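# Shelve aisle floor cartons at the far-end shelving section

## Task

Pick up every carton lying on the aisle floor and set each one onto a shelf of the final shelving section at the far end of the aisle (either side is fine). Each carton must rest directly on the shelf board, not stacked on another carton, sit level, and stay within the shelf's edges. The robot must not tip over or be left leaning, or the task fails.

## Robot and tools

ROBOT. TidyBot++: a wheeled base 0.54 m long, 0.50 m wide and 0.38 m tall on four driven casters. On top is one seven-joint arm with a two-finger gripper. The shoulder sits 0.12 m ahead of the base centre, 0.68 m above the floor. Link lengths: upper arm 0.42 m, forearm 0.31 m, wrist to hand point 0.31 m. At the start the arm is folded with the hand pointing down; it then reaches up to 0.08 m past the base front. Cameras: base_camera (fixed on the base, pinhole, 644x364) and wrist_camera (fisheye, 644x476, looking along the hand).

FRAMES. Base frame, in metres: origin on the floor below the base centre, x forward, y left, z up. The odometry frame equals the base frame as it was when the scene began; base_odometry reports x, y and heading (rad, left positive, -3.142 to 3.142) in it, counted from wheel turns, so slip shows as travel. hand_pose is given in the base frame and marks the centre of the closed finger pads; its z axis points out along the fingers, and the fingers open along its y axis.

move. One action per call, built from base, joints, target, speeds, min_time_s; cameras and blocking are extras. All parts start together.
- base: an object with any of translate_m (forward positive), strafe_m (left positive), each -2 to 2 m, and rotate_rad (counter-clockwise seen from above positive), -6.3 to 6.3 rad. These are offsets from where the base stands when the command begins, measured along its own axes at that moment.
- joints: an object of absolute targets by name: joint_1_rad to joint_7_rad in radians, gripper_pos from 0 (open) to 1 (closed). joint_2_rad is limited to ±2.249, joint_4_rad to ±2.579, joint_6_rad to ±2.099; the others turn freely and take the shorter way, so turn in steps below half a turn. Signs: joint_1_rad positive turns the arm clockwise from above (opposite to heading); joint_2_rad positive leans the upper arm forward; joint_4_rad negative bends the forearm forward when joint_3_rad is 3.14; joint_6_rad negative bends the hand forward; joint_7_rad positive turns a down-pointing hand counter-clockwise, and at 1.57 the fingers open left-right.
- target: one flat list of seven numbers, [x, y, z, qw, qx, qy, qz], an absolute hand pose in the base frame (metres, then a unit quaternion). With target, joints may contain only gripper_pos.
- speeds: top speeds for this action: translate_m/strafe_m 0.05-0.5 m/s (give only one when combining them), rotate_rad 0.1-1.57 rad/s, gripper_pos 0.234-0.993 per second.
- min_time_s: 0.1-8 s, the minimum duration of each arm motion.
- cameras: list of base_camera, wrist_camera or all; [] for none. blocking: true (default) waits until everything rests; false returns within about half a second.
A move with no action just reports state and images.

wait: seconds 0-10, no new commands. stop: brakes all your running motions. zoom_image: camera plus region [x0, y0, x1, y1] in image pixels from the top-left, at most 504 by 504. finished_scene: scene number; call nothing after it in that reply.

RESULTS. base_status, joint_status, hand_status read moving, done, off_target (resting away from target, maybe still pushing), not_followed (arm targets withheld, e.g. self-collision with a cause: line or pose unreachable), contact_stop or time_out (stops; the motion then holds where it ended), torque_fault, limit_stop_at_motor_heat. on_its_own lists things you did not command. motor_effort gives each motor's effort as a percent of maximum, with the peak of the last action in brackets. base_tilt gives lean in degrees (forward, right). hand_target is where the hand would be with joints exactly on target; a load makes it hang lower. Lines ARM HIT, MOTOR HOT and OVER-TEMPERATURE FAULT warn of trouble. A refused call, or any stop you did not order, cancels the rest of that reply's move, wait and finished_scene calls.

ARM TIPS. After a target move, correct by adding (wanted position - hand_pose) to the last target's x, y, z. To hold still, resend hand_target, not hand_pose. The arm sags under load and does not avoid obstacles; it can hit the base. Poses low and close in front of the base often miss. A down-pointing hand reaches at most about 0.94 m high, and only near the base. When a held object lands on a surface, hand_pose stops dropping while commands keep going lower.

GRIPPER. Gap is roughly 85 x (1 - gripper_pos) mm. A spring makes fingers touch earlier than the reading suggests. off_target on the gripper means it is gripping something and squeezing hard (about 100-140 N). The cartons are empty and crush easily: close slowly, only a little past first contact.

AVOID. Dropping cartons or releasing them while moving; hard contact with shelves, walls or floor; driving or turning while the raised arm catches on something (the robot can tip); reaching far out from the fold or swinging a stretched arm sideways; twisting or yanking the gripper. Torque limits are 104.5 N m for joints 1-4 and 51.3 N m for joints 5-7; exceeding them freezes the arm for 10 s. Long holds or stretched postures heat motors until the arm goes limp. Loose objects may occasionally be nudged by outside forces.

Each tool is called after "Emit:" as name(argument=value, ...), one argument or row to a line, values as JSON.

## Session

Emit:
move(
  joints={"joint_6_rad": 0.55, "joint_5_rad": 0.0},
  cameras=["all"],
)

Scene clock: 2.03 s.
move: done
base_odometry: x=+0.000 y=+0.000 heading=+0.000
base_tilt: forward=-0.3 right=+0.1
base_status: not commanded
joint_positions: joint_1_rad=+0.033 joint_2_rad=-0.394 joint_3_rad=+3.138 joint_4_rad=-2.520 joint_5_rad=+0.028 joint_6_rad=+0.465 joint_7_rad=+1.581 gripper_pos=+0.002
joint_status: all done
motor_effort: joint_1_rad=-1(2) joint_2_rad=-5(6) joint_3_rad=+1(2) joint_4_rad=+16(17) joint_5_rad=+1(2) joint_6_rad=+9(9) joint_7_rad=+0(1)
hand_pose: x=+0.5346 y=-0.0070 z=+0.8768 quat_wxyz=(+0.018, +0.738, +0.007, +0.674)
hand_target: x=+0.5357 y=-0.0109 z=+0.9031 quat_wxyz=(+0.015, +0.709, -0.006, +0.705)
hand_status: not commanded
pictures: base_camera, wrist_camera
wrist_camera: T_world_to_cam=[[-0.00945, -0.9997, 0.02279, -0.02104], [-0.09102, -0.02183, -0.99561, 0.9771], [0.9958, -0.01148, -0.09079, -0.31916]] pos_world=[0.40656, -0.00337, 0.94431]

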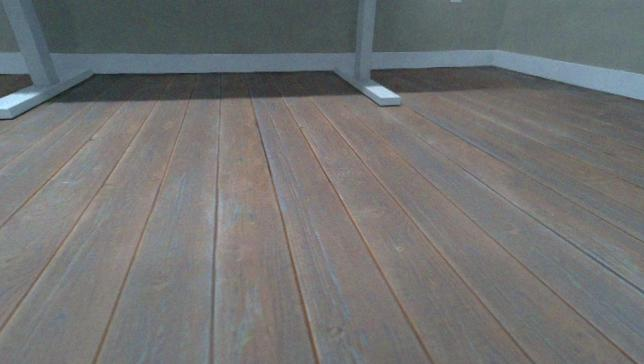

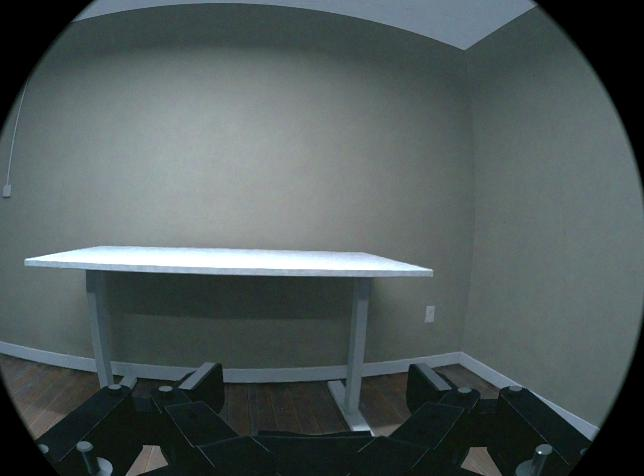

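Emit:
move(
  base={"rotate_rad": 2.2},
  cameras=["all"],
)

Scene clock: 5.90 s.
move: done
base_odometry: x=+0.000 y=+0.000 heading=+2.200
base_tilt: forward=-0.3 right=+0.0
base_status: done
joint_positions: joint_1_rad=+0.033 joint_2_rad=-0.394 joint_3_rad=+3.139 joint_4_rad=-2.520 joint_5_rad=+0.028 joint_6_rad=+0.466 joint_7_rad=+1.581 gripper_pos=+0.002
joint_status: not commanded
motor_effort: joint_1_rad=-1(2) joint_2_rad=-5(7) joint_3_rad=+0(2) joint_4_rad=+17(17) joint_5_rad=+1(2) joint_6_rad=+9(10) joint_7_rad=+1(1)
hand_pose: x=+0.5346 y=-0.0071 z=+0.8770 quat_wxyz=(+0.018, +0.738, +0.006, +0.675)
hand_target: x=+0.5357 y=-0.0109 z=+0.9031 quat_wxyz=(+0.015, +0.709, -0.006, +0.705)
hand_status: not commanded
pictures: base_camera, wrist_camera
wrist_camera: T_world_to_cam=[[-0.00967, -0.9997, 0.02269, -0.02097], [-0.09022, -0.02173, -0.99569, 0.97704], [0.99587, -0.01168, -0.08999, -0.31993]] pos_world=[0.40656, -0.00347, 0.94451]

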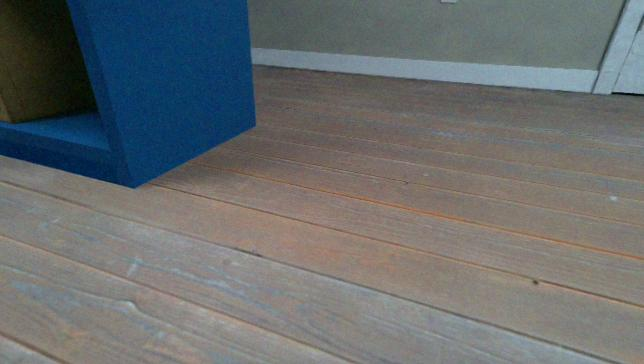

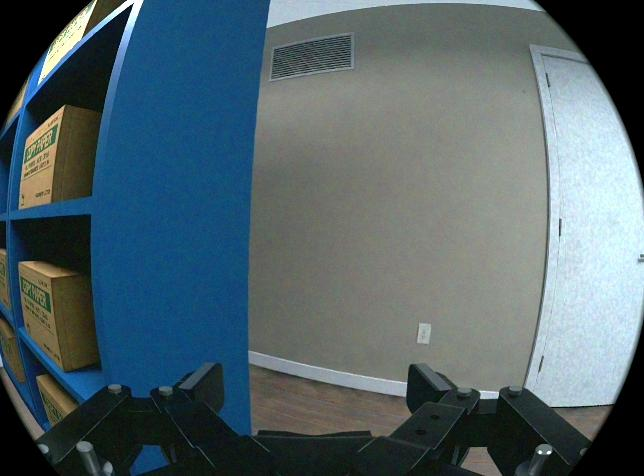

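Emit:
move(
  base={"rotate_rad": 1.162},
  cameras=["all"],
)

Scene clock: 10.03 s.
move: done
base_odometry: x=+0.000 y=+0.000 heading=-2.922
base_tilt: forward=-0.3 right=+0.1
base_status: done
joint_positions: joint_1_rad=+0.033 joint_2_rad=-0.394 joint_3_rad=+3.138 joint_4_rad=-2.520 joint_5_rad=+0.028 joint_6_rad=+0.466 joint_7_rad=+1.581 gripper_pos=+0.002
joint_status: not commanded
motor_effort: joint_1_rad=-1(2) joint_2_rad=-5(6) joint_3_rad=+1(2) joint_4_rad=+16(16) joint_5_rad=+1(2) joint_6_rad=+9(10) joint_7_rad=+1(1)
hand_pose: x=+0.5346 y=-0.0067 z=+0.8770 quat_wxyz=(+0.018, +0.738, +0.007, +0.675)
hand_target: x=+0.5357 y=-0.0109 z=+0.9031 quat_wxyz=(+0.015, +0.709, -0.006, +0.705)
hand_status: not commanded
pictures: base_camera, wrist_camera
wrist_camera: T_world_to_cam=[[-0.00885, -0.9997, 0.02304, -0.02123], [-0.09021, -0.02215, -0.99568, 0.97703], [0.99588, -0.01089, -0.08998, -0.31993]] pos_world=[0.40656, -0.00306, 0.94451]

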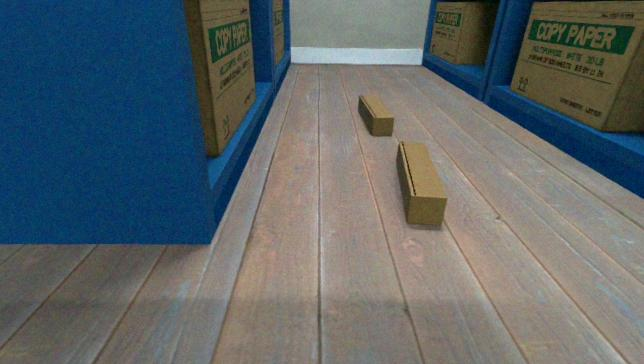

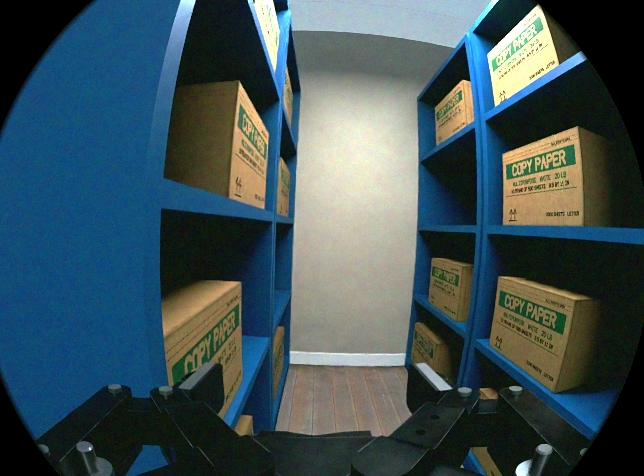

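Emit:
move(
  base={"translate_m": 0.158, "strafe_m": -0.185},
  joints={"joint_2_rad": 1.61, "joint_4_rad": -1.66, "joint_5_rad": -0.15, "joint_6_rad": 0.83},
  min_time_s=2.5,
  cameras=["all"],
)

Emit:
zoom_image(
  camera="wrist_camera",
  region=[180, 180, 460, 476],
)

Scene clock: 22.73 s.
move: done
base_odometry: x=-0.195 y=+0.146 heading=-2.921
base_tilt: forward=-0.3 right=+0.1
base_status: done
joint_positions: joint_1_rad=+0.033 joint_2_rad=+1.571 joint_3_rad=+3.140 joint_4_rad=-1.682 joint_5_rad=-0.082 joint_6_rad=+0.752 joint_7_rad=+1.581 gripper_pos=+0.002
joint_status: all done
motor_effort: joint_1_rad=-1(3) joint_2_rad=-33(38) joint_3_rad=-1(2) joint_4_rad=+1(17) joint_5_rad=+1(2) joint_6_rad=+6(10) joint_7_rad=+1(1)
hand_pose: x=+0.6892 y=-0.0342 z=+0.1199 quat_wxyz=(+0.023, +0.948, -0.048, +0.314)
hand_target: x=+0.6963 y=-0.0503 z=+0.1160 quat_wxyz=(+0.041, +0.936, -0.078, +0.342)
hand_status: not commanded
pictures: base_camera, wrist_camera
wrist_camera: T_world_to_cam=[[-0.11175, -0.99374, 0.00205, 0.04371], [-0.79758, 0.08846, -0.59669, 0.67998], [0.59277, -0.06831, -0.80247, -0.18106]] pos_world=[0.65455, -0.02908, 0.26036]

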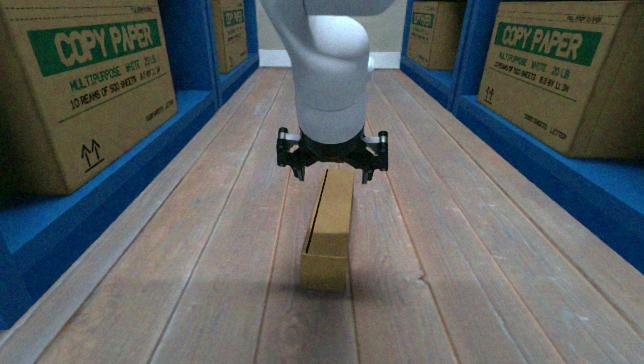

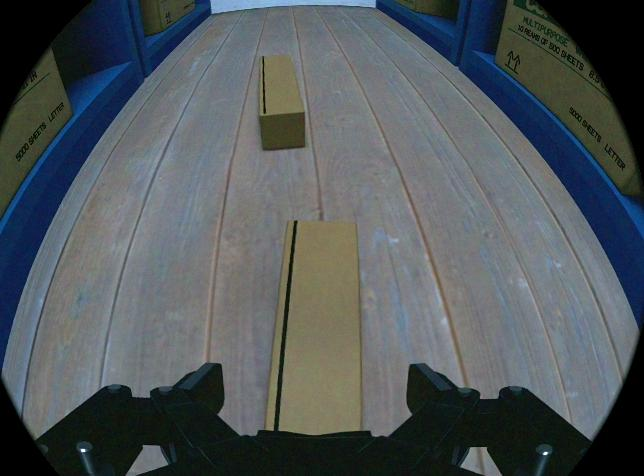

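Scaled by 1.703.

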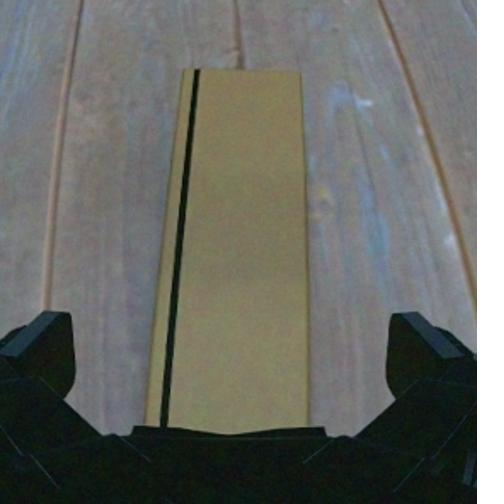

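Emit:
move(
  joints={"joint_2_rad": 1.805, "joint_4_rad": -1.443, "joint_6_rad": 0.82},
  min_time_s=1.5,
)

Emit:
move(
  joints={"gripper_pos": 0.34},
  speeds={"gripper_pos": 0.234},
  cameras=["all"],
)

Scene clock: 28.97 s.
move: done
base_odometry: x=-0.195 y=+0.146 heading=-2.921
base_tilt: forward=-0.2 right=+0.1
base_status: not commanded
joint_positions: joint_1_rad=+0.033 joint_2_rad=+1.762 joint_3_rad=+3.140 joint_4_rad=-1.464 joint_5_rad=-0.082 joint_6_rad=+0.752 joint_7_rad=+1.581 gripper_pos=+0.002
joint_status: all done
motor_effort: joint_1_rad=-1(1) joint_2_rad=-33(35) joint_3_rad=-1(1) joint_4_rad=+1(2) joint_5_rad=+1(1) joint_6_rad=+6(7) joint_7_rad=+0(1)
hand_pose: x=+0.6968 y=-0.0346 z=+0.0441 quat_wxyz=(+0.023, +0.944, -0.048, +0.327)
hand_target: x=+0.6948 y=-0.0501 z=+0.0364 quat_wxyz=(+0.040, +0.934, -0.078, +0.347)
hand_status: not commanded
pictures: none

Scene clock: 31.20 s.
move: done
base_odometry: x=-0.195 y=+0.146 heading=-2.921
base_tilt: forward=-0.3 right=+0.1
base_status: not commanded
joint_positions: joint_1_rad=+0.033 joint_2_rad=+1.762 joint_3_rad=+3.140 joint_4_rad=-1.464 joint_5_rad=-0.082 joint_6_rad=+0.753 joint_7_rad=+1.581 gripper_pos=+0.337
joint_status: all done
motor_effort: joint_1_rad=-1(1) joint_2_rad=-32(34) joint_3_rad=-1(1) joint_4_rad=+1(2) joint_5_rad=+2(2) joint_6_rad=+4(6) joint_7_rad=+1(1)
hand_pose: x=+0.6971 y=-0.0346 z=+0.0444 quat_wxyz=(+0.023, +0.943, -0.049, +0.327)
hand_target: x=+0.6948 y=-0.0501 z=+0.0364 quat_wxyz=(+0.040, +0.934, -0.078, +0.347)
hand_status: not commanded
pictures: base_camera, wrist_camera
wrist_camera: T_world_to_cam=[[-0.11244, -0.99366, -0.00002, 0.04495], [-0.78014, 0.08829, -0.61934, 0.63012], [0.61542, -0.06962, -0.78512, -0.26303]] pos_world=[0.65851, -0.02928, 0.18375]

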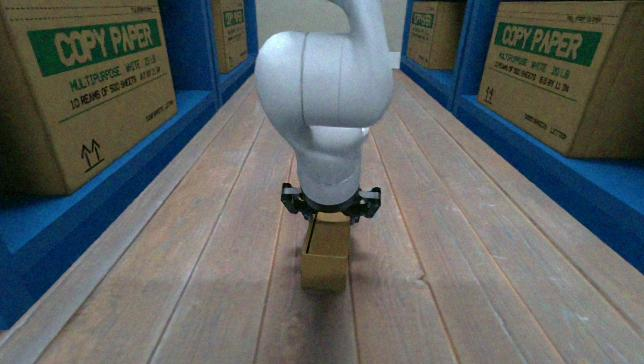

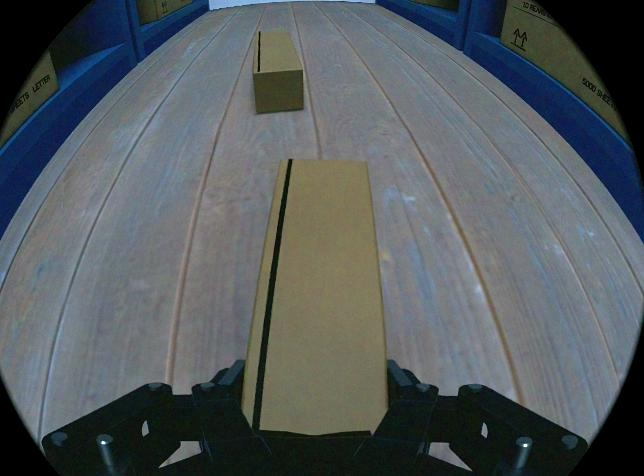

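Emit:
move(
  joints={"gripper_pos": 0.36},
  speeds={"gripper_pos": 0.234},
)

Emit:
move(
  joints={"joint_2_rad": 1.435, "joint_4_rad": -1.762, "joint_6_rad": 0.735},
  min_time_s=2.5,
  cameras=["all"],
)

Scene clock: 36.50 s.
move: done
base_odometry: x=-0.195 y=+0.146 heading=-2.921
base_tilt: forward=-0.3 right=+0.1
base_status: not commanded
joint_positions: joint_1_rad=+0.033 joint_2_rad=+1.762 joint_3_rad=+3.140 joint_4_rad=-1.464 joint_5_rad=-0.082 joint_6_rad=+0.754 joint_7_rad=+1.581 gripper_pos=+0.357
joint_status: all done
motor_effort: joint_1_rad=-1(2) joint_2_rad=-31(32) joint_3_rad=-1(2) joint_4_rad=+1(1) joint_5_rad=+1(2) joint_6_rad=+4(5) joint_7_rad=+0(1)
hand_pose: x=+0.6975 y=-0.0347 z=+0.0446 quat_wxyz=(+0.023, +0.943, -0.049, +0.328)
hand_target: x=+0.6948 y=-0.0501 z=+0.0364 quat_wxyz=(+0.040, +0.934, -0.078, +0.347)
hand_status: not commanded
pictures: none

Scene clock: 39.33 s.
move: done
base_odometry: x=-0.195 y=+0.146 heading=-2.921
base_tilt: forward=-0.3 right=+0.1
base_status: not commanded
joint_positions: joint_1_rad=+0.033 joint_2_rad=+1.491 joint_3_rad=+3.140 joint_4_rad=-1.743 joint_5_rad=-0.082 joint_6_rad=+0.754 joint_7_rad=+1.581 gripper_pos=+0.357
joint_status: all done
motor_effort: joint_1_rad=-1(2) joint_2_rad=-34(35) joint_3_rad=-1(2) joint_4_rad=+1(2) joint_5_rad=+1(2) joint_6_rad=+6(7) joint_7_rad=+0(1)
hand_pose: x=+0.6991 y=-0.0346 z=+0.1568 quat_wxyz=(+0.023, +0.944, -0.048, +0.324)
hand_target: x=+0.7106 y=-0.0475 z=+0.1828 quat_wxyz=(+0.035, +0.939, -0.080, +0.332)
hand_status: not commanded
pictures: base_camera, wrist_camera
wrist_camera: T_world_to_cam=[[-0.11209, -0.9937, 0.00066, 0.04474], [-0.78449, 0.08808, -0.61386, 0.70342], [0.60993, -0.06932, -0.78941, -0.17142]] pos_world=[0.66139, -0.02938, 0.29645]

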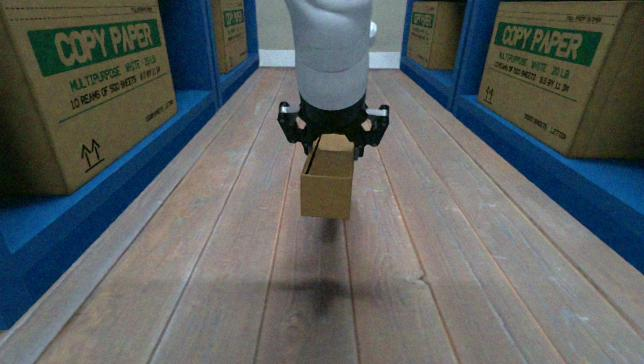

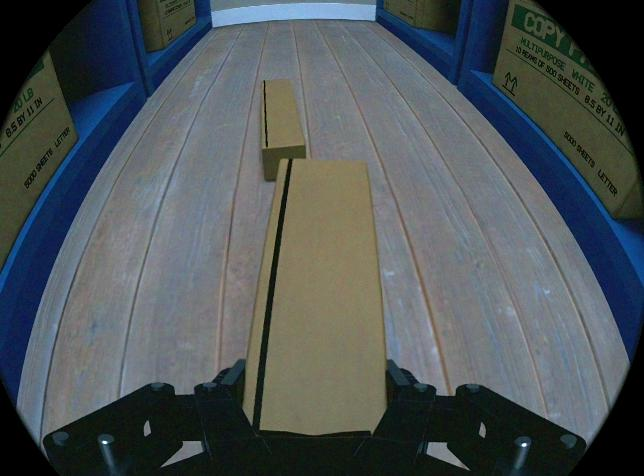

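Emit:
move(
  base={"translate_m": 0.74},
  joints={"joint_2_rad": 1.68, "joint_4_rad": -0.91, "joint_5_rad": 0.06, "joint_6_rad": 0.025},
  min_time_s=3,
  cameras=["all"],
)

Scene clock: 44.63 s.
move: done
base_odometry: x=-0.917 y=-0.015 heading=-2.922
base_tilt: forward=-0.2 right=+0.0
base_status: done
joint_positions: joint_1_rad=+0.033 joint_2_rad=+1.631 joint_3_rad=+3.140 joint_4_rad=-0.940 joint_5_rad=-0.008 joint_6_rad=+0.098 joint_7_rad=+1.581 gripper_pos=+0.357
joint_status: all done
motor_effort: joint_1_rad=-1(2) joint_2_rad=-44(44) joint_3_rad=-1(2) joint_4_rad=+10(11) joint_5_rad=+1(3) joint_6_rad=+6(8) joint_7_rad=+0(1)
hand_pose: x=+0.9013 y=-0.0241 z=+0.1478 quat_wxyz=(+0.006, +0.945, -0.015, +0.328)
hand_target: x=+0.8714 y=-0.0214 z=+0.1073 quat_wxyz=(+0.013, +0.959, +0.018, +0.284)
hand_status: not commanded
pictures: base_camera, wrist_camera
wrist_camera: T_world_to_cam=[[-0.03718, -0.99924, -0.01133, 0.01206], [-0.78486, 0.03622, -0.61861, 0.85541], [0.61855, -0.01411, -0.78562, -0.30811]] pos_world=[0.86241, -0.02328, 0.28725]

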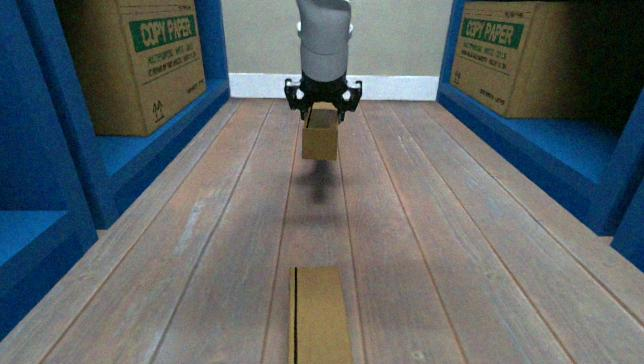

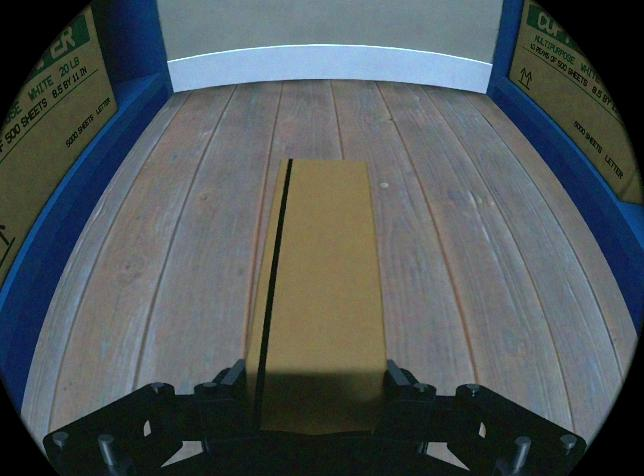

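Emit:
move(
  joints={"joint_2_rad": 1.925, "joint_4_rad": -0.61, "joint_6_rad": -0.055},
  min_time_s=2.5,
)

Emit:
move(
  joints={"joint_2_rad": 1.943, "joint_4_rad": -0.592},
  min_time_s=0.8,
)

Emit:
move(
  joints={"joint_2_rad": 1.956, "joint_4_rad": -0.579},
  min_time_s=0.8,
  cameras=["base_camera"],
)

Emit:
zoom_image(
  camera="base_camera",
  region=[250, 90, 390, 230],
)

Scene clock: 49.90 s.
move: done
base_odometry: x=-0.917 y=-0.015 heading=-2.922
base_tilt: forward=-0.3 right=+0.0
base_status: not commanded
joint_positions: joint_1_rad=+0.033 joint_2_rad=+1.877 joint_3_rad=+3.140 joint_4_rad=-0.638 joint_5_rad=-0.008 joint_6_rad=+0.015 joint_7_rad=+1.581 gripper_pos=+0.357
joint_status: all done
motor_effort: joint_1_rad=+0(2) joint_2_rad=-43(44) joint_3_rad=-1(2) joint_4_rad=+11(12) joint_5_rad=+1(1) joint_6_rad=+6(7) joint_7_rad=+1(1)
hand_pose: x=+0.8902 y=-0.0237 z=+0.0507 quat_wxyz=(+0.005, +0.949, -0.015, +0.315)
hand_target: x=+0.8556 y=-0.0228 z=+0.0125 quat_wxyz=(+0.014, +0.962, +0.017, +0.272)
hand_status: not commanded
pictures: none

Scene clock: 50.97 s.
move: done
base_odometry: x=-0.917 y=-0.015 heading=-2.922
base_tilt: forward=-0.3 right=+0.1
base_status: not commanded
joint_positions: joint_1_rad=+0.033 joint_2_rad=+1.888 joint_3_rad=+3.140 joint_4_rad=-0.621 joint_5_rad=-0.008 joint_6_rad=+0.015 joint_7_rad=+1.581 gripper_pos=+0.357
joint_status: all done
motor_effort: joint_1_rad=-1(1) joint_2_rad=-42(43) joint_3_rad=-1(1) joint_4_rad=+10(12) joint_5_rad=+1(1) joint_6_rad=+5(6) joint_7_rad=+0(1)
hand_pose: x=+0.8923 y=-0.0238 z=+0.0489 quat_wxyz=(+0.005, +0.948, -0.015, +0.318)
hand_target: x=+0.8530 y=-0.0227 z=+0.0054 quat_wxyz=(+0.014, +0.962, +0.017, +0.272)
hand_status: not commanded
pictures: none

Scene clock: 52.07 s.
move: done
base_odometry: x=-0.917 y=-0.015 heading=-2.922
base_tilt: forward=-0.3 right=+0.0
base_status: not commanded
joint_positions: joint_1_rad=+0.033 joint_2_rad=+1.897 joint_3_rad=+3.140 joint_4_rad=-0.606 joint_5_rad=-0.007 joint_6_rad=+0.015 joint_7_rad=+1.581 gripper_pos=+0.357
joint_status: all done
motor_effort: joint_1_rad=-1(2) joint_2_rad=-41(43) joint_3_rad=-1(2) joint_4_rad=+11(11) joint_5_rad=+1(1) joint_6_rad=+5(6) joint_7_rad=+0(1)
hand_pose: x=+0.8938 y=-0.0238 z=+0.0473 quat_wxyz=(+0.005, +0.947, -0.015, +0.321)
hand_target: x=+0.8509 y=-0.0227 z=+0.0003 quat_wxyz=(+0.014, +0.962, +0.017, +0.272)
hand_status: not commanded

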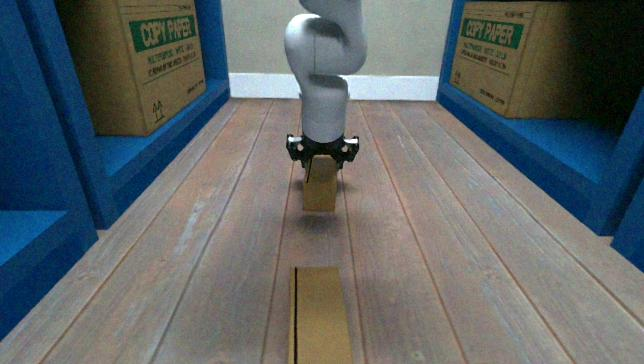

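Scaled by 3.600.

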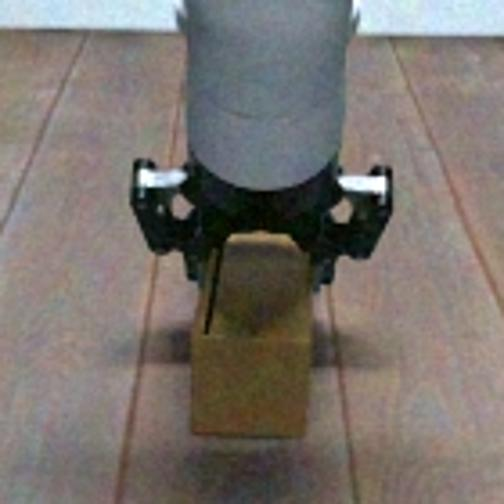

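Emit:
move(
  joints={"gripper_pos": 0.0},
  speeds={"gripper_pos": 0.35},
)

Emit:
move(
  joints={"joint_2_rad": 1.66, "joint_4_rad": -0.80, "joint_6_rad": 0.03},
  min_time_s=1.5,
  cameras=["all"],
)

Scene clock: 55.30 s.
move: done
base_odometry: x=-0.917 y=-0.015 heading=-2.922
base_tilt: forward=-0.2 right=+0.0
base_status: not commanded
joint_positions: joint_1_rad=+0.033 joint_2_rad=+1.904 joint_3_rad=+3.140 joint_4_rad=-0.606 joint_5_rad=-0.007 joint_6_rad=+0.015 joint_7_rad=+1.581 gripper_pos=+0.001
joint_status: all done
motor_effort: joint_1_rad=+0(1) joint_2_rad=-42(43) joint_3_rad=-1(2) joint_4_rad=+10(11) joint_5_rad=+1(2) joint_6_rad=+6(6) joint_7_rad=+1(1)
hand_pose: x=+0.8898 y=-0.0237 z=+0.0424 quat_wxyz=(+0.005, +0.948, -0.014, +0.318)
hand_target: x=+0.8509 y=-0.0227 z=+0.0003 quat_wxyz=(+0.014, +0.962, +0.017, +0.272)
hand_status: not commanded
pictures: none

Scene clock: 57.43 s.
move: done
base_odometry: x=-0.917 y=-0.015 heading=-2.922
base_tilt: forward=-0.2 right=+0.1
base_status: not commanded
joint_positions: joint_1_rad=+0.033 joint_2_rad=+1.711 joint_3_rad=+3.140 joint_4_rad=-0.773 joint_5_rad=-0.007 joint_6_rad=+0.015 joint_7_rad=+1.581 gripper_pos=+0.001
joint_status: all done
motor_effort: joint_1_rad=-1(2) joint_2_rad=-44(45) joint_3_rad=+0(2) joint_4_rad=+11(12) joint_5_rad=+1(1) joint_6_rad=+6(6) joint_7_rad=+1(1)
hand_pose: x=+0.9213 y=-0.0246 z=+0.1307 quat_wxyz=(+0.005, +0.944, -0.014, +0.330)
hand_target: x=+0.9391 y=-0.0237 z=+0.1645 quat_wxyz=(+0.016, +0.937, +0.017, +0.348)
hand_status: not commanded
pictures: base_camera, wrist_camera
wrist_camera: T_world_to_cam=[[-0.03627, -0.99928, -0.01143, 0.01121], [-0.78225, 0.03551, -0.62195, 0.85855], [0.62191, -0.01362, -0.78297, -0.33737]] pos_world=[0.88182, -0.02388, 0.26995]

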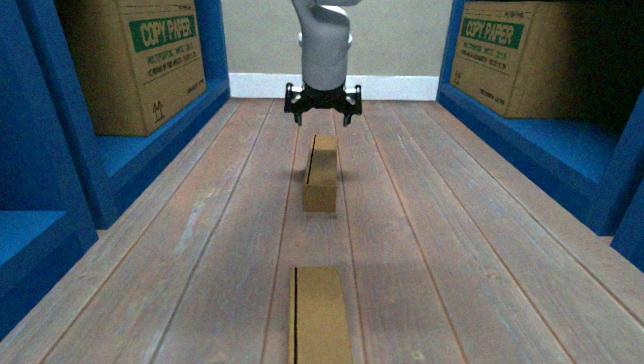

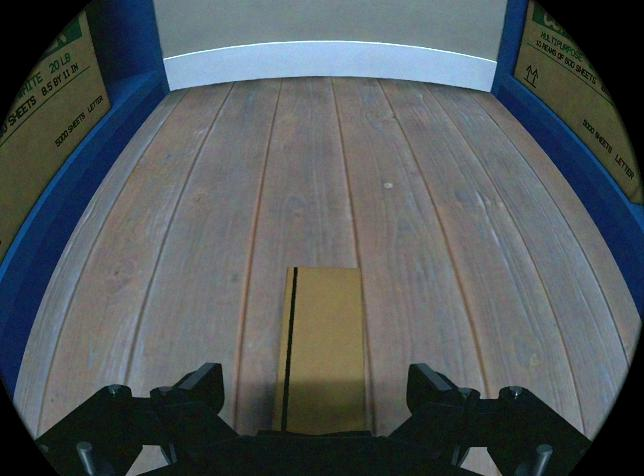

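Emit:
move(
  base={"translate_m": -0.29, "strafe_m": -0.004},
  joints={"joint_2_rad": 1.51, "joint_4_rad": -1.70, "joint_5_rad": 0.145, "joint_6_rad": 0.84},
  min_time_s=2,
  cameras=["all"],
)

Scene clock: 63.40 s.
move: done
base_odometry: x=-0.635 y=+0.052 heading=-2.922
base_tilt: forward=-0.3 right=+0.0
base_status: done
joint_positions: joint_1_rad=+0.033 joint_2_rad=+1.565 joint_3_rad=+3.140 joint_4_rad=-1.678 joint_5_rad=+0.077 joint_6_rad=+0.759 joint_7_rad=+1.581 gripper_pos=+0.001
joint_status: all done
motor_effort: joint_1_rad=-1(3) joint_2_rad=-34(43) joint_3_rad=-1(2) joint_4_rad=+1(11) joint_5_rad=+1(2) joint_6_rad=+6(7) joint_7_rad=+0(1)
hand_pose: x=+0.6976 y=-0.0003 z=+0.1250 quat_wxyz=(-0.010, +0.946, +0.024, +0.323)
hand_target: x=+0.7329 y=+0.0164 z=+0.1709 quat_wxyz=(-0.025, +0.925, +0.054, +0.376)
hand_status: not commanded
pictures: base_camera, wrist_camera
wrist_camera: T_world_to_cam=[[0.04642, -0.99881, -0.01516, -0.02983], [-0.79152, -0.02752, -0.61052, 0.68424], [0.60938, 0.04034, -0.79185, -0.19251]] pos_world=[0.66029, -0.0032, 0.26485]

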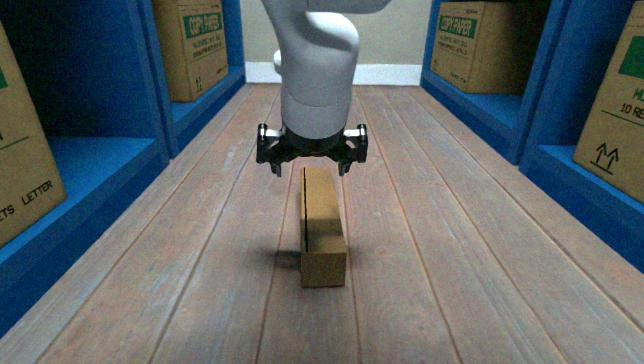

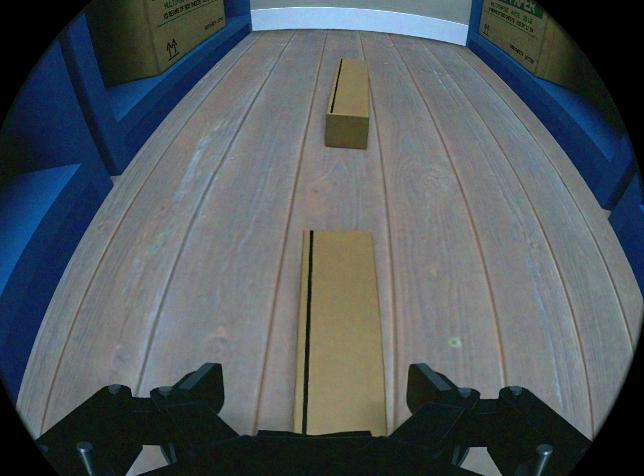

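Emit:
move(
  joints={"joint_1_rad": 0.084},
  cameras=["wrist_camera"],
)

Scene clock: 66.83 s.
move: done
base_odometry: x=-0.635 y=+0.052 heading=-2.922
base_tilt: forward=-0.3 right=+0.1
base_status: not commanded
joint_positions: joint_1_rad=+0.070 joint_2_rad=+1.565 joint_3_rad=+3.140 joint_4_rad=-1.678 joint_5_rad=+0.080 joint_6_rad=+0.761 joint_7_rad=+1.581 gripper_pos=+0.001
joint_status: all done
motor_effort: joint_1_rad=-1(3) joint_2_rad=-34(34) joint_3_rad=-1(3) joint_4_rad=+1(1) joint_5_rad=+1(2) joint_6_rad=+6(6) joint_7_rad=+1(1)
hand_pose: x=+0.6976 y=-0.0212 z=+0.1253 quat_wxyz=(-0.004, +0.946, +0.008, +0.324)
hand_target: x=+0.7330 y=-0.0150 z=+0.1709 quat_wxyz=(-0.016, +0.926, +0.031, +0.377)
hand_status: not commanded
wrist_camera: T_world_to_cam=[[0.0119, -0.99981, -0.01531, -0.02667], [-0.79104, -0.00005, -0.61177, 0.68421], [0.61165, 0.01939, -0.79089, -0.19348]] pos_world=[0.65989, -0.02288, 0.26515]

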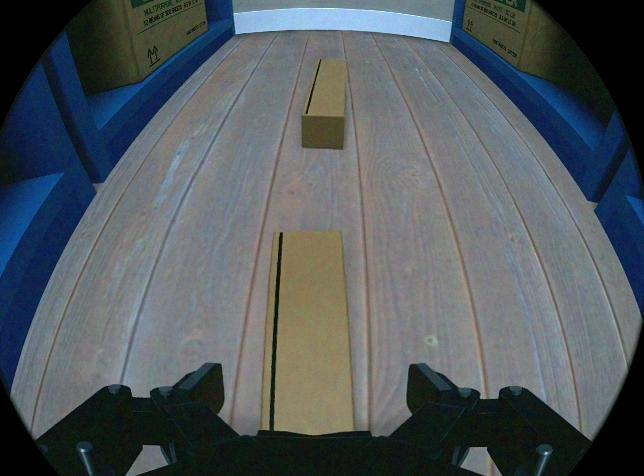

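Emit:
move(
  base={"strafe_m": 0.004},
  joints={"joint_2_rad": 1.803, "joint_4_rad": -1.443, "joint_6_rad": 0.82},
  min_time_s=1.5,
)

Emit:
move(
  joints={"gripper_pos": 0.36},
  speeds={"gripper_pos": 0.234},
  cameras=["all"],
)

Scene clock: 70.20 s.
move: done
base_odometry: x=-0.634 y=+0.048 heading=-2.922
base_tilt: forward=-0.3 right=+0.0
base_status: done
joint_positions: joint_1_rad=+0.071 joint_2_rad=+1.764 joint_3_rad=+3.140 joint_4_rad=-1.464 joint_5_rad=+0.081 joint_6_rad=+0.761 joint_7_rad=+1.581 gripper_pos=+0.001
joint_status: all done
motor_effort: joint_1_rad=+0(3) joint_2_rad=-34(36) joint_3_rad=-1(3) joint_4_rad=+1(2) joint_5_rad=+1(2) joint_6_rad=+5(6) joint_7_rad=+1(1)
hand_pose: x=+0.6984 y=-0.0218 z=+0.0450 quat_wxyz=(-0.004, +0.944, +0.008, +0.331)
hand_target: x=+0.6985 y=-0.0128 z=+0.0378 quat_wxyz=(-0.017, +0.936, +0.030, +0.351)
hand_status: not commanded
pictures: none

Scene clock: 72.73 s.
move: done
base_odometry: x=-0.634 y=+0.048 heading=-2.922
base_tilt: forward=-0.3 right=+0.0
base_status: not commanded
joint_positions: joint_1_rad=+0.071 joint_2_rad=+1.764 joint_3_rad=+3.140 joint_4_rad=-1.463 joint_5_rad=+0.081 joint_6_rad=+0.762 joint_7_rad=+1.581 gripper_pos=+0.357
joint_status: all done
motor_effort: joint_1_rad=-1(2) joint_2_rad=-30(34) joint_3_rad=-1(2) joint_4_rad=+1(2) joint_5_rad=+1(2) joint_6_rad=+3(6) joint_7_rad=+0(1)
hand_pose: x=+0.6992 y=-0.0218 z=+0.0453 quat_wxyz=(-0.004, +0.943, +0.008, +0.332)
hand_target: x=+0.6985 y=-0.0128 z=+0.0378 quat_wxyz=(-0.017, +0.936, +0.030, +0.351)
hand_status: not commanded
pictures: base_camera, wrist_camera
wrist_camera: T_world_to_cam=[[0.01138, -0.99983, -0.01432, -0.02825], [-0.78022, 0.00007, -0.6255, 0.62964], [0.6254, 0.01829, -0.78009, -0.26791]] pos_world=[0.65913, -0.02339, 0.18445]

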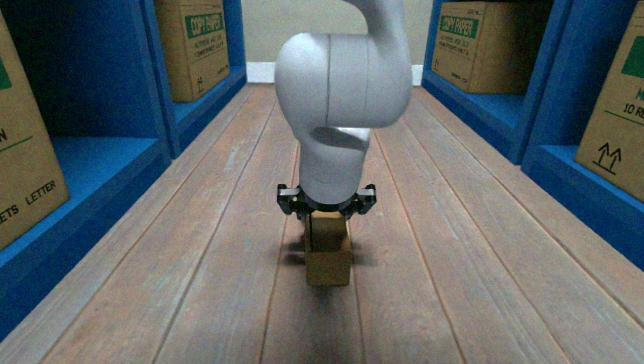

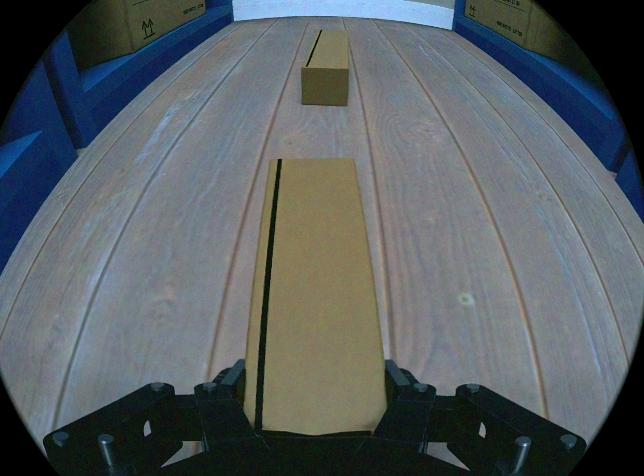

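Emit:
move(
  joints={"joint_1_rad": -0.02, "joint_2_rad": -0.205, "joint_4_rad": -2.445, "joint_5_rad": -0.07, "joint_6_rad": -0.28},
  min_time_s=3,
  blocking=false,
)

Emit:
wait(
  seconds=0.5,
)

Emit:
move(
  base={"translate_m": 0.74, "strafe_m": -0.18},
  cameras=["all"],
)

Scene clock: 80.47 s.
move: moving
base_odometry: x=-0.634 y=+0.048 heading=-2.922
base_tilt: forward=-0.3 right=+0.0
base_status: not commanded
joint_positions: joint_1_rad=+0.071 joint_2_rad=+1.744 joint_3_rad=+3.140 joint_4_rad=-1.494 joint_5_rad=+0.081 joint_6_rad=+0.758 joint_7_rad=+1.581 gripper_pos=+0.357
joint_status: joint_1_rad moving; joint_2_rad moving; joint_4_rad moving; joint_5_rad moving; joint_6_rad moving
motor_effort: joint_1_rad=-1(1) joint_2_rad=-39(39) joint_3_rad=-1(1) joint_4_rad=+2(2) joint_5_rad=+1(2) joint_6_rad=+7(7) joint_7_rad=+1(1)
hand_pose: x=+0.6939 y=-0.0215 z=+0.0510 quat_wxyz=(-0.004, +0.946, +0.008, +0.325)
hand_target: x=+0.7274 y=-0.0163 z=+0.0901 quat_wxyz=(-0.011, +0.937, +0.029, +0.347)
hand_status: not commanded
pictures: none

Scene clock: 80.97 s.
earlier move: moving
base_odometry: x=-0.634 y=+0.048 heading=-2.922
base_tilt: forward=-0.3 right=+0.1
base_status: not commanded
joint_positions: joint_1_rad=+0.071 joint_2_rad=+1.381 joint_3_rad=+3.140 joint_4_rad=-1.665 joint_5_rad=+0.081 joint_6_rad=+0.619 joint_7_rad=+1.581 gripper_pos=+0.357
joint_status: joint_1_rad moving; joint_2_rad moving; joint_4_rad moving; joint_5_rad moving; joint_6_rad moving
motor_effort: joint_1_rad=-1(2) joint_2_rad=-37(40) joint_3_rad=-1(2) joint_4_rad=+2(4) joint_5_rad=+1(3) joint_6_rad=+7(8) joint_7_rad=+1(1)
hand_pose: x=+0.7652 y=-0.0290 z=+0.2131 quat_wxyz=(+0.003, +0.937, +0.010, +0.350)
hand_target: x=+0.7689 y=-0.0197 z=+0.2494 quat_wxyz=(+0.001, +0.941, +0.022, +0.339)
hand_status: not commanded
wait: 0.50 s; no rest
pictures: none

Scene clock: 84.10 s.
move: done
base_odometry: x=-1.395 y=+0.062 heading=-2.922
base_tilt: forward=-0.3 right=+0.1
base_status: done
joint_positions: joint_1_rad=+0.005 joint_2_rad=-0.170 joint_3_rad=+3.140 joint_4_rad=-2.415 joint_5_rad=-0.002 joint_6_rad=-0.210 joint_7_rad=+1.581 gripper_pos=+0.357
joint_status: all done
motor_effort: joint_1_rad=+0(2) joint_2_rad=-9(37) joint_3_rad=+0(2) joint_4_rad=+14(15) joint_5_rad=+1(2) joint_6_rad=+6(7) joint_7_rad=+0(1)
hand_pose: x=+0.4906 y=+0.0003 z=+0.6593 quat_wxyz=(+0.002, +0.942, +0.003, +0.337)
hand_target: x=+0.4610 y=+0.0153 z=+0.6458 quat_wxyz=(-0.021, +0.952, -0.013, +0.305)
hand_status: not commanded
pictures: base_camera, wrist_camera
wrist_camera: T_world_to_cam=[[-0.00157, -0.99997, -0.00694, 0.00654], [-0.77415, 0.00561, -0.63298, 0.85285], [0.63301, 0.00438, -0.77414, 0.33348]] pos_world=[0.44915, 0.0003, 0.79804]

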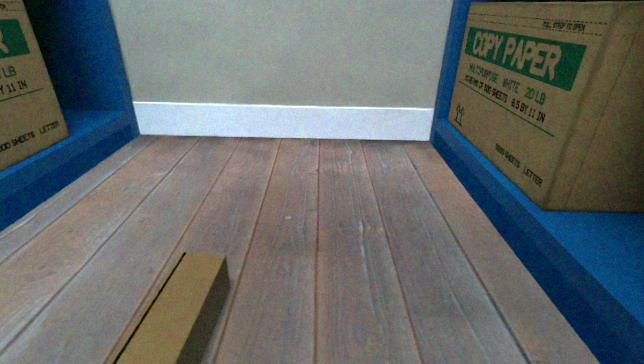

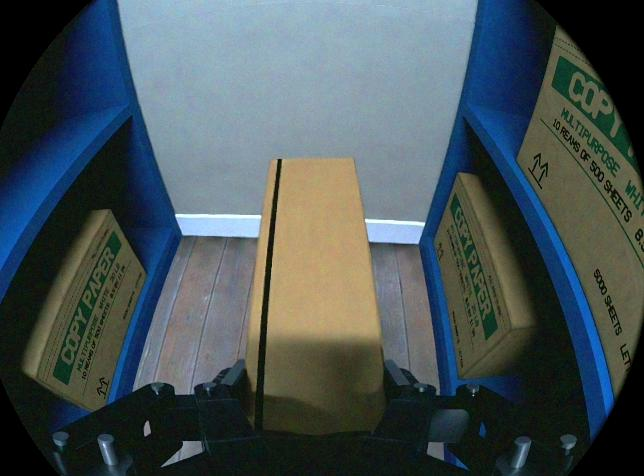

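Emit:
move(
  joints={"joint_1_rad": -1.065},
  min_time_s=2.5,
  cameras=["wrist_camera"],
)

Scene clock: 89.57 s.
move: done
base_odometry: x=-1.395 y=+0.062 heading=-2.922
base_tilt: forward=-0.3 right=+0.0
base_status: not commanded
joint_positions: joint_1_rad=-1.042 joint_2_rad=-0.170 joint_3_rad=+3.140 joint_4_rad=-2.415 joint_5_rad=-0.003 joint_6_rad=-0.210 joint_7_rad=+1.581 gripper_pos=+0.357
joint_status: all done
motor_effort: joint_1_rad=-1(2) joint_2_rad=-10(10) joint_3_rad=+1(2) joint_4_rad=+14(14) joint_5_rad=+1(1) joint_6_rad=+6(7) joint_7_rad=+0(1)
hand_pose: x=+0.3047 y=+0.3219 z=+0.6593 quat_wxyz=(-0.167, +0.814, +0.473, +0.292)
hand_target: x=+0.2775 y=+0.3035 z=+0.6458 quat_wxyz=(-0.171, +0.831, +0.464, +0.254)
hand_status: not commanded
wrist_camera: T_world_to_cam=[[0.86465, -0.50231, -0.0075, -0.0959], [-0.39299, -0.66702, -0.63296, 0.80748], [0.31294, 0.55024, -0.77415, 0.37158]] pos_world=[0.28397, 0.28598, 0.79804]

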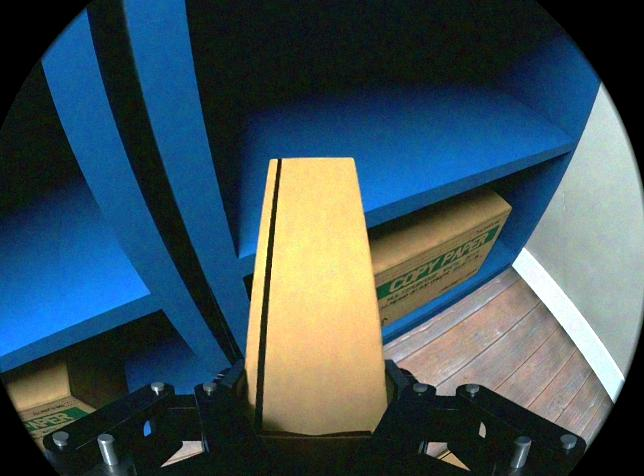

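Emit:
move(
  joints={"joint_2_rad": 0.625, "joint_4_rad": -1.475, "joint_6_rad": -0.455},
  min_time_s=2.5,
)

Emit:
move(
  joints={"joint_2_rad": 0.805, "joint_4_rad": -1.26, "joint_6_rad": -0.49},
  min_time_s=2,
  cameras=["wrist_camera"],
)

Scene clock: 101.27 s.
move: done
base_odometry: x=-1.395 y=+0.062 heading=-2.922
base_tilt: forward=-0.2 right=+0.0
base_status: not commanded
joint_positions: joint_1_rad=-1.042 joint_2_rad=+0.589 joint_3_rad=+3.140 joint_4_rad=-1.509 joint_5_rad=-0.003 joint_6_rad=-0.383 joint_7_rad=+1.581 gripper_pos=+0.357
joint_status: all done
motor_effort: joint_1_rad=-1(2) joint_2_rad=-34(35) joint_3_rad=+0(1) joint_4_rad=+15(16) joint_5_rad=+1(1) joint_6_rad=+6(7) joint_7_rad=+0(1)
hand_pose: x=+0.4680 y=+0.6023 z=+0.6272 quat_wxyz=(-0.161, +0.818, +0.475, +0.281)
hand_target: x=+0.4420 y=+0.6098 z=+0.6054 quat_wxyz=(-0.167, +0.834, +0.469, +0.237)
hand_status: not commanded
pictures: none

Scene clock: 103.57 s.
move: done
base_odometry: x=-1.395 y=+0.062 heading=-2.922
base_tilt: forward=-0.3 right=+0.0
base_status: not commanded
joint_positions: joint_1_rad=-1.042 joint_2_rad=+0.761 joint_3_rad=+3.140 joint_4_rad=-1.293 joint_5_rad=-0.003 joint_6_rad=-0.419 joint_7_rad=+1.581 gripper_pos=+0.357
joint_status: all done
motor_effort: joint_1_rad=-1(1) joint_2_rad=-38(40) joint_3_rad=-1(1) joint_4_rad=+16(16) joint_5_rad=+1(1) joint_6_rad=+6(7) joint_7_rad=+1(1)
hand_pose: x=+0.5010 y=+0.6588 z=+0.5963 quat_wxyz=(-0.163, +0.817, +0.474, +0.285)
hand_target: x=+0.4717 y=+0.6648 z=+0.5655 quat_wxyz=(-0.168, +0.834, +0.469, +0.237)
hand_status: not commanded
wrist_camera: T_world_to_cam=[[0.86459, -0.5024, -0.00939, -0.09569], [-0.39953, -0.67599, -0.61921, 1.07044], [0.30474, 0.53911, -0.78517, 0.09401]] pos_world=[0.48175, 0.62485, 0.73575]

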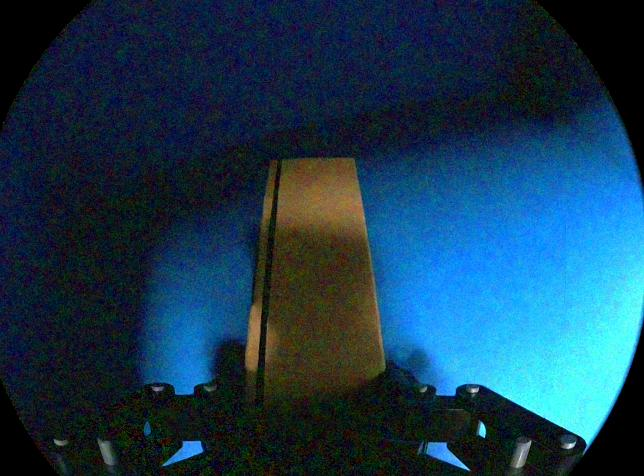

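Emit:
move(
  joints={"joint_2_rad": 0.822, "joint_4_rad": -1.26, "joint_6_rad": -0.345},
  min_time_s=1,
)

Emit:
move(
  joints={"joint_2_rad": 0.832},
  min_time_s=0.7,
)

Emit:
move(
  joints={"joint_2_rad": 0.840},
  min_time_s=0.7,
)

Scene clock: 106.50 s.
move: done
base_odometry: x=-1.395 y=+0.062 heading=-2.922
base_tilt: forward=-0.3 right=+0.0
base_status: not commanded
joint_positions: joint_1_rad=-1.042 joint_2_rad=+0.775 joint_3_rad=+3.140 joint_4_rad=-1.293 joint_5_rad=-0.003 joint_6_rad=-0.411 joint_7_rad=+1.581 gripper_pos=+0.357
joint_status: all done
motor_effort: joint_1_rad=-1(1) joint_2_rad=-39(40) joint_3_rad=-1(1) joint_4_rad=+15(16) joint_5_rad=+1(1) joint_6_rad=+6(7) joint_7_rad=+0(1)
hand_pose: x=+0.5013 y=+0.6593 z=+0.5870 quat_wxyz=(-0.162, +0.818, +0.474, +0.282)
hand_target: x=+0.4907 y=+0.6932 z=+0.5796 quat_wxyz=(-0.197, +0.817, +0.457, +0.290)
hand_status: not commanded
pictures: none

Scene clock: 107.50 s.
move: done
base_odometry: x=-1.395 y=+0.062 heading=-2.922
base_tilt: forward=-0.3 right=+0.0
base_status: not commanded
joint_positions: joint_1_rad=-1.042 joint_2_rad=+0.780 joint_3_rad=+3.140 joint_4_rad=-1.292 joint_5_rad=-0.003 joint_6_rad=-0.411 joint_7_rad=+1.581 gripper_pos=+0.357
joint_status: all done
motor_effort: joint_1_rad=-1(1) joint_2_rad=-38(39) joint_3_rad=-1(1) joint_4_rad=+15(15) joint_5_rad=+1(1) joint_6_rad=+6(6) joint_7_rad=+0(1)
hand_pose: x=+0.5014 y=+0.6594 z=+0.5837 quat_wxyz=(-0.161, +0.819, +0.475, +0.281)
hand_target: x=+0.4902 y=+0.6922 z=+0.5717 quat_wxyz=(-0.194, +0.819, +0.458, +0.286)
hand_status: not commanded
pictures: none

Scene clock: 108.50 s.
move: done
base_odometry: x=-1.395 y=+0.062 heading=-2.922
base_tilt: forward=-0.3 right=+0.0
base_status: not commanded
joint_positions: joint_1_rad=-1.042 joint_2_rad=+0.783 joint_3_rad=+3.140 joint_4_rad=-1.289 joint_5_rad=-0.003 joint_6_rad=-0.411 joint_7_rad=+1.581 gripper_pos=+0.357
joint_status: all done
motor_effort: joint_1_rad=-1(1) joint_2_rad=-37(39) joint_3_rad=-1(1) joint_4_rad=+15(15) joint_5_rad=+1(1) joint_6_rad=+5(6) joint_7_rad=+1(1)
hand_pose: x=+0.5016 y=+0.6599 z=+0.5826 quat_wxyz=(-0.161, +0.819, +0.475, +0.280)
hand_target: x=+0.4897 y=+0.6914 z=+0.5655 quat_wxyz=(-0.192, +0.820, +0.459, +0.283)
hand_status: not commanded
pictures: none

Emit:
move(
  joints={"gripper_pos": 0.0},
  speeds={"gripper_pos": 0.3},
)

Emit:
move(
  joints={"joint_2_rad": 0.52, "joint_4_rad": -1.47, "joint_6_rad": -0.45},
  min_time_s=1.8,
)

Emit:
move(
  joints={"joint_2_rad": -0.21, "joint_4_rad": -2.44, "joint_6_rad": -0.2},
  min_time_s=2,
  cameras=["all"],
)

Scene clock: 111.97 s.
move: done
base_odometry: x=-1.395 y=+0.062 heading=-2.922
base_tilt: forward=-0.3 right=+0.0
base_status: not commanded
joint_positions: joint_1_rad=-1.042 joint_2_rad=+0.790 joint_3_rad=+3.140 joint_4_rad=-1.289 joint_5_rad=-0.003 joint_6_rad=-0.411 joint_7_rad=+1.581 gripper_pos=+0.002
joint_status: all done
motor_effort: joint_1_rad=-1(2) joint_2_rad=-38(39) joint_3_rad=-1(1) joint_4_rad=+15(15) joint_5_rad=+1(1) joint_6_rad=+6(6) joint_7_rad=+0(1)
hand_pose: x=+0.5014 y=+0.6597 z=+0.5780 quat_wxyz=(-0.160, +0.819, +0.475, +0.278)
hand_target: x=+0.4897 y=+0.6914 z=+0.5655 quat_wxyz=(-0.192, +0.820, +0.459, +0.283)
hand_status: not commanded
pictures: none

Scene clock: 114.13 s.
move: done
base_odometry: x=-1.395 y=+0.062 heading=-2.922
base_tilt: forward=-0.3 right=+0.0
base_status: not commanded
joint_positions: joint_1_rad=-1.042 joint_2_rad=+0.571 joint_3_rad=+3.140 joint_4_rad=-1.438 joint_5_rad=-0.003 joint_6_rad=-0.411 joint_7_rad=+1.581 gripper_pos=+0.002
joint_status: all done
motor_effort: joint_1_rad=-1(2) joint_2_rad=-34(40) joint_3_rad=-1(1) joint_4_rad=+16(16) joint_5_rad=+1(1) joint_6_rad=+6(7) joint_7_rad=+1(1)
hand_pose: x=+0.4787 y=+0.6209 z=+0.6684 quat_wxyz=(-0.175, +0.809, +0.470, +0.306)
hand_target: x=+0.4456 y=+0.6161 z=+0.6816 quat_wxyz=(-0.196, +0.818, +0.461, +0.283)
hand_status: not commanded
pictures: none

Scene clock: 116.43 s.
move: done
base_odometry: x=-1.395 y=+0.062 heading=-2.922
base_tilt: forward=-0.3 right=+0.0
base_status: not commanded
joint_positions: joint_1_rad=-1.042 joint_2_rad=-0.179 joint_3_rad=+3.140 joint_4_rad=-2.410 joint_5_rad=-0.003 joint_6_rad=-0.279 joint_7_rad=+1.581 gripper_pos=+0.002
joint_status: all done
motor_effort: joint_1_rad=-1(2) joint_2_rad=-8(35) joint_3_rad=+0(1) joint_4_rad=+14(15) joint_5_rad=+1(1) joint_6_rad=+6(6) joint_7_rad=+0(1)
hand_pose: x=+0.2974 y=+0.3095 z=+0.6519 quat_wxyz=(-0.154, +0.822, +0.477, +0.270)
hand_target: x=+0.2895 y=+0.3218 z=+0.6652 quat_wxyz=(-0.191, +0.819, +0.456, +0.291)
hand_status: not commanded
pictures: base_camera, wrist_camera
wrist_camera: T_world_to_cam=[[0.86458, -0.50244, -0.00768, -0.0957], [-0.40977, -0.6961, -0.58952, 0.77738], [0.29085, 0.51284, -0.80772, 0.41489]] pos_world=[0.28061, 0.28028, 0.79266]

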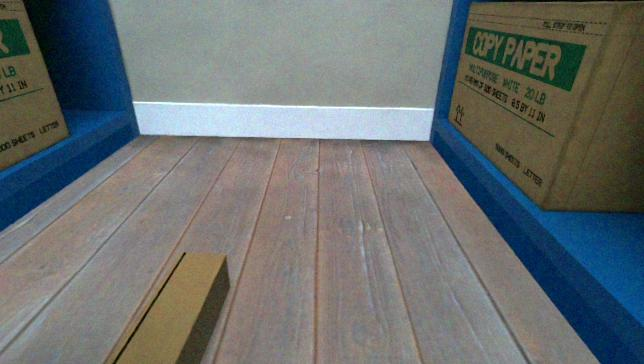

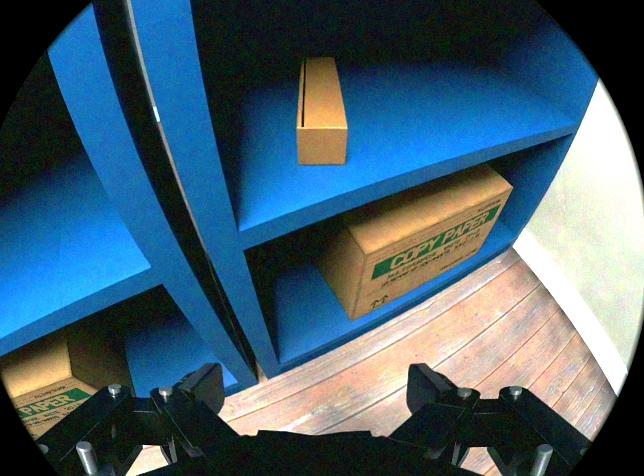

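Emit:
move(
  base={"translate_m": -0.265, "strafe_m": 0.11, "rotate_rad": -0.046},
  joints={"joint_1_rad": -0.17, "joint_5_rad": -0.29},
)

Emit:
move(
  joints={"joint_2_rad": 1.60, "joint_4_rad": -1.66, "joint_6_rad": 0.83},
  min_time_s=2.2,
  cameras=["all"],
)

Scene clock: 125.77 s.
move: done
base_odometry: x=-1.113 y=+0.013 heading=-2.968
base_tilt: forward=-0.3 right=+0.0
base_status: done
joint_positions: joint_1_rad=-0.193 joint_2_rad=-0.184 joint_3_rad=+3.139 joint_4_rad=-2.411 joint_5_rad=-0.221 joint_6_rad=-0.275 joint_7_rad=+1.581 gripper_pos=+0.002
joint_status: all done
motor_effort: joint_1_rad=-1(2) joint_2_rad=-9(10) joint_3_rad=+1(2) joint_4_rad=+14(14) joint_5_rad=+1(2) joint_6_rad=+5(6) joint_7_rad=+0(1)
hand_pose: x=+0.4671 y=+0.0894 z=+0.6554 quat_wxyz=(-0.090, +0.948, +0.007, +0.305)
hand_target: x=+0.4759 y=+0.0817 z=+0.6671 quat_wxyz=(-0.104, +0.935, -0.037, +0.337)
hand_status: not commanded
pictures: none

Scene clock: 129.07 s.
move: done
base_odometry: x=-1.113 y=+0.013 heading=-2.968
base_tilt: forward=-0.3 right=+0.1
base_status: not commanded
joint_positions: joint_1_rad=-0.193 joint_2_rad=+1.560 joint_3_rad=+3.139 joint_4_rad=-1.683 joint_5_rad=-0.223 joint_6_rad=+0.750 joint_7_rad=+1.581 gripper_pos=+0.002
joint_status: all done
motor_effort: joint_1_rad=-1(2) joint_2_rad=-34(37) joint_3_rad=+0(1) joint_4_rad=+1(14) joint_5_rad=+1(2) joint_6_rad=+5(6) joint_7_rad=+0(1)
hand_pose: x=+0.6889 y=+0.0668 z=+0.1262 quat_wxyz=(+0.015, +0.947, -0.005, +0.320)
hand_target: x=+0.6986 y=+0.0360 z=+0.1226 quat_wxyz=(+0.037, +0.935, -0.045, +0.349)
hand_status: not commanded
pictures: base_camera, wrist_camera
wrist_camera: T_world_to_cam=[[-0.02548, -0.99958, 0.01382, 0.08348], [-0.79602, 0.01192, -0.60515, 0.67966], [0.60473, -0.02642, -0.79599, -0.18077]] pos_world=[0.65247, 0.07057, 0.26625]

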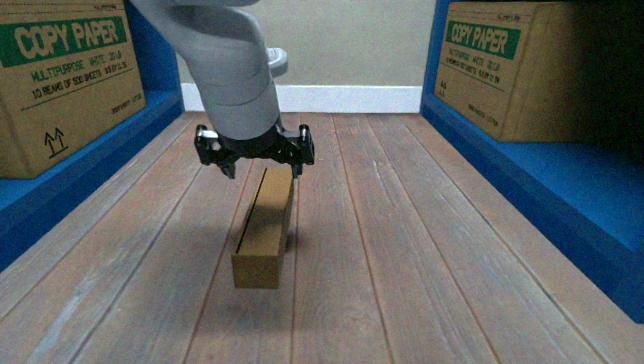

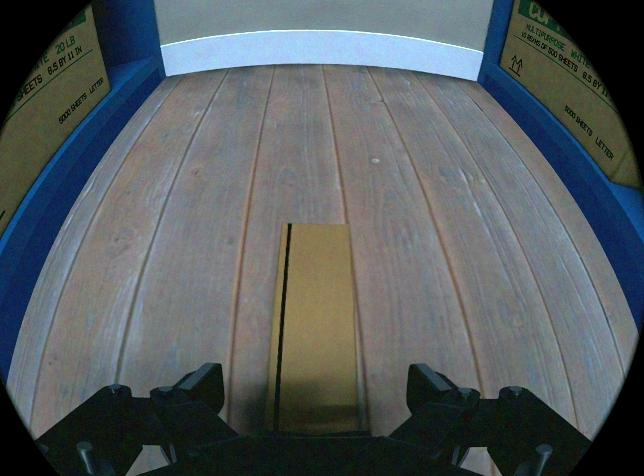

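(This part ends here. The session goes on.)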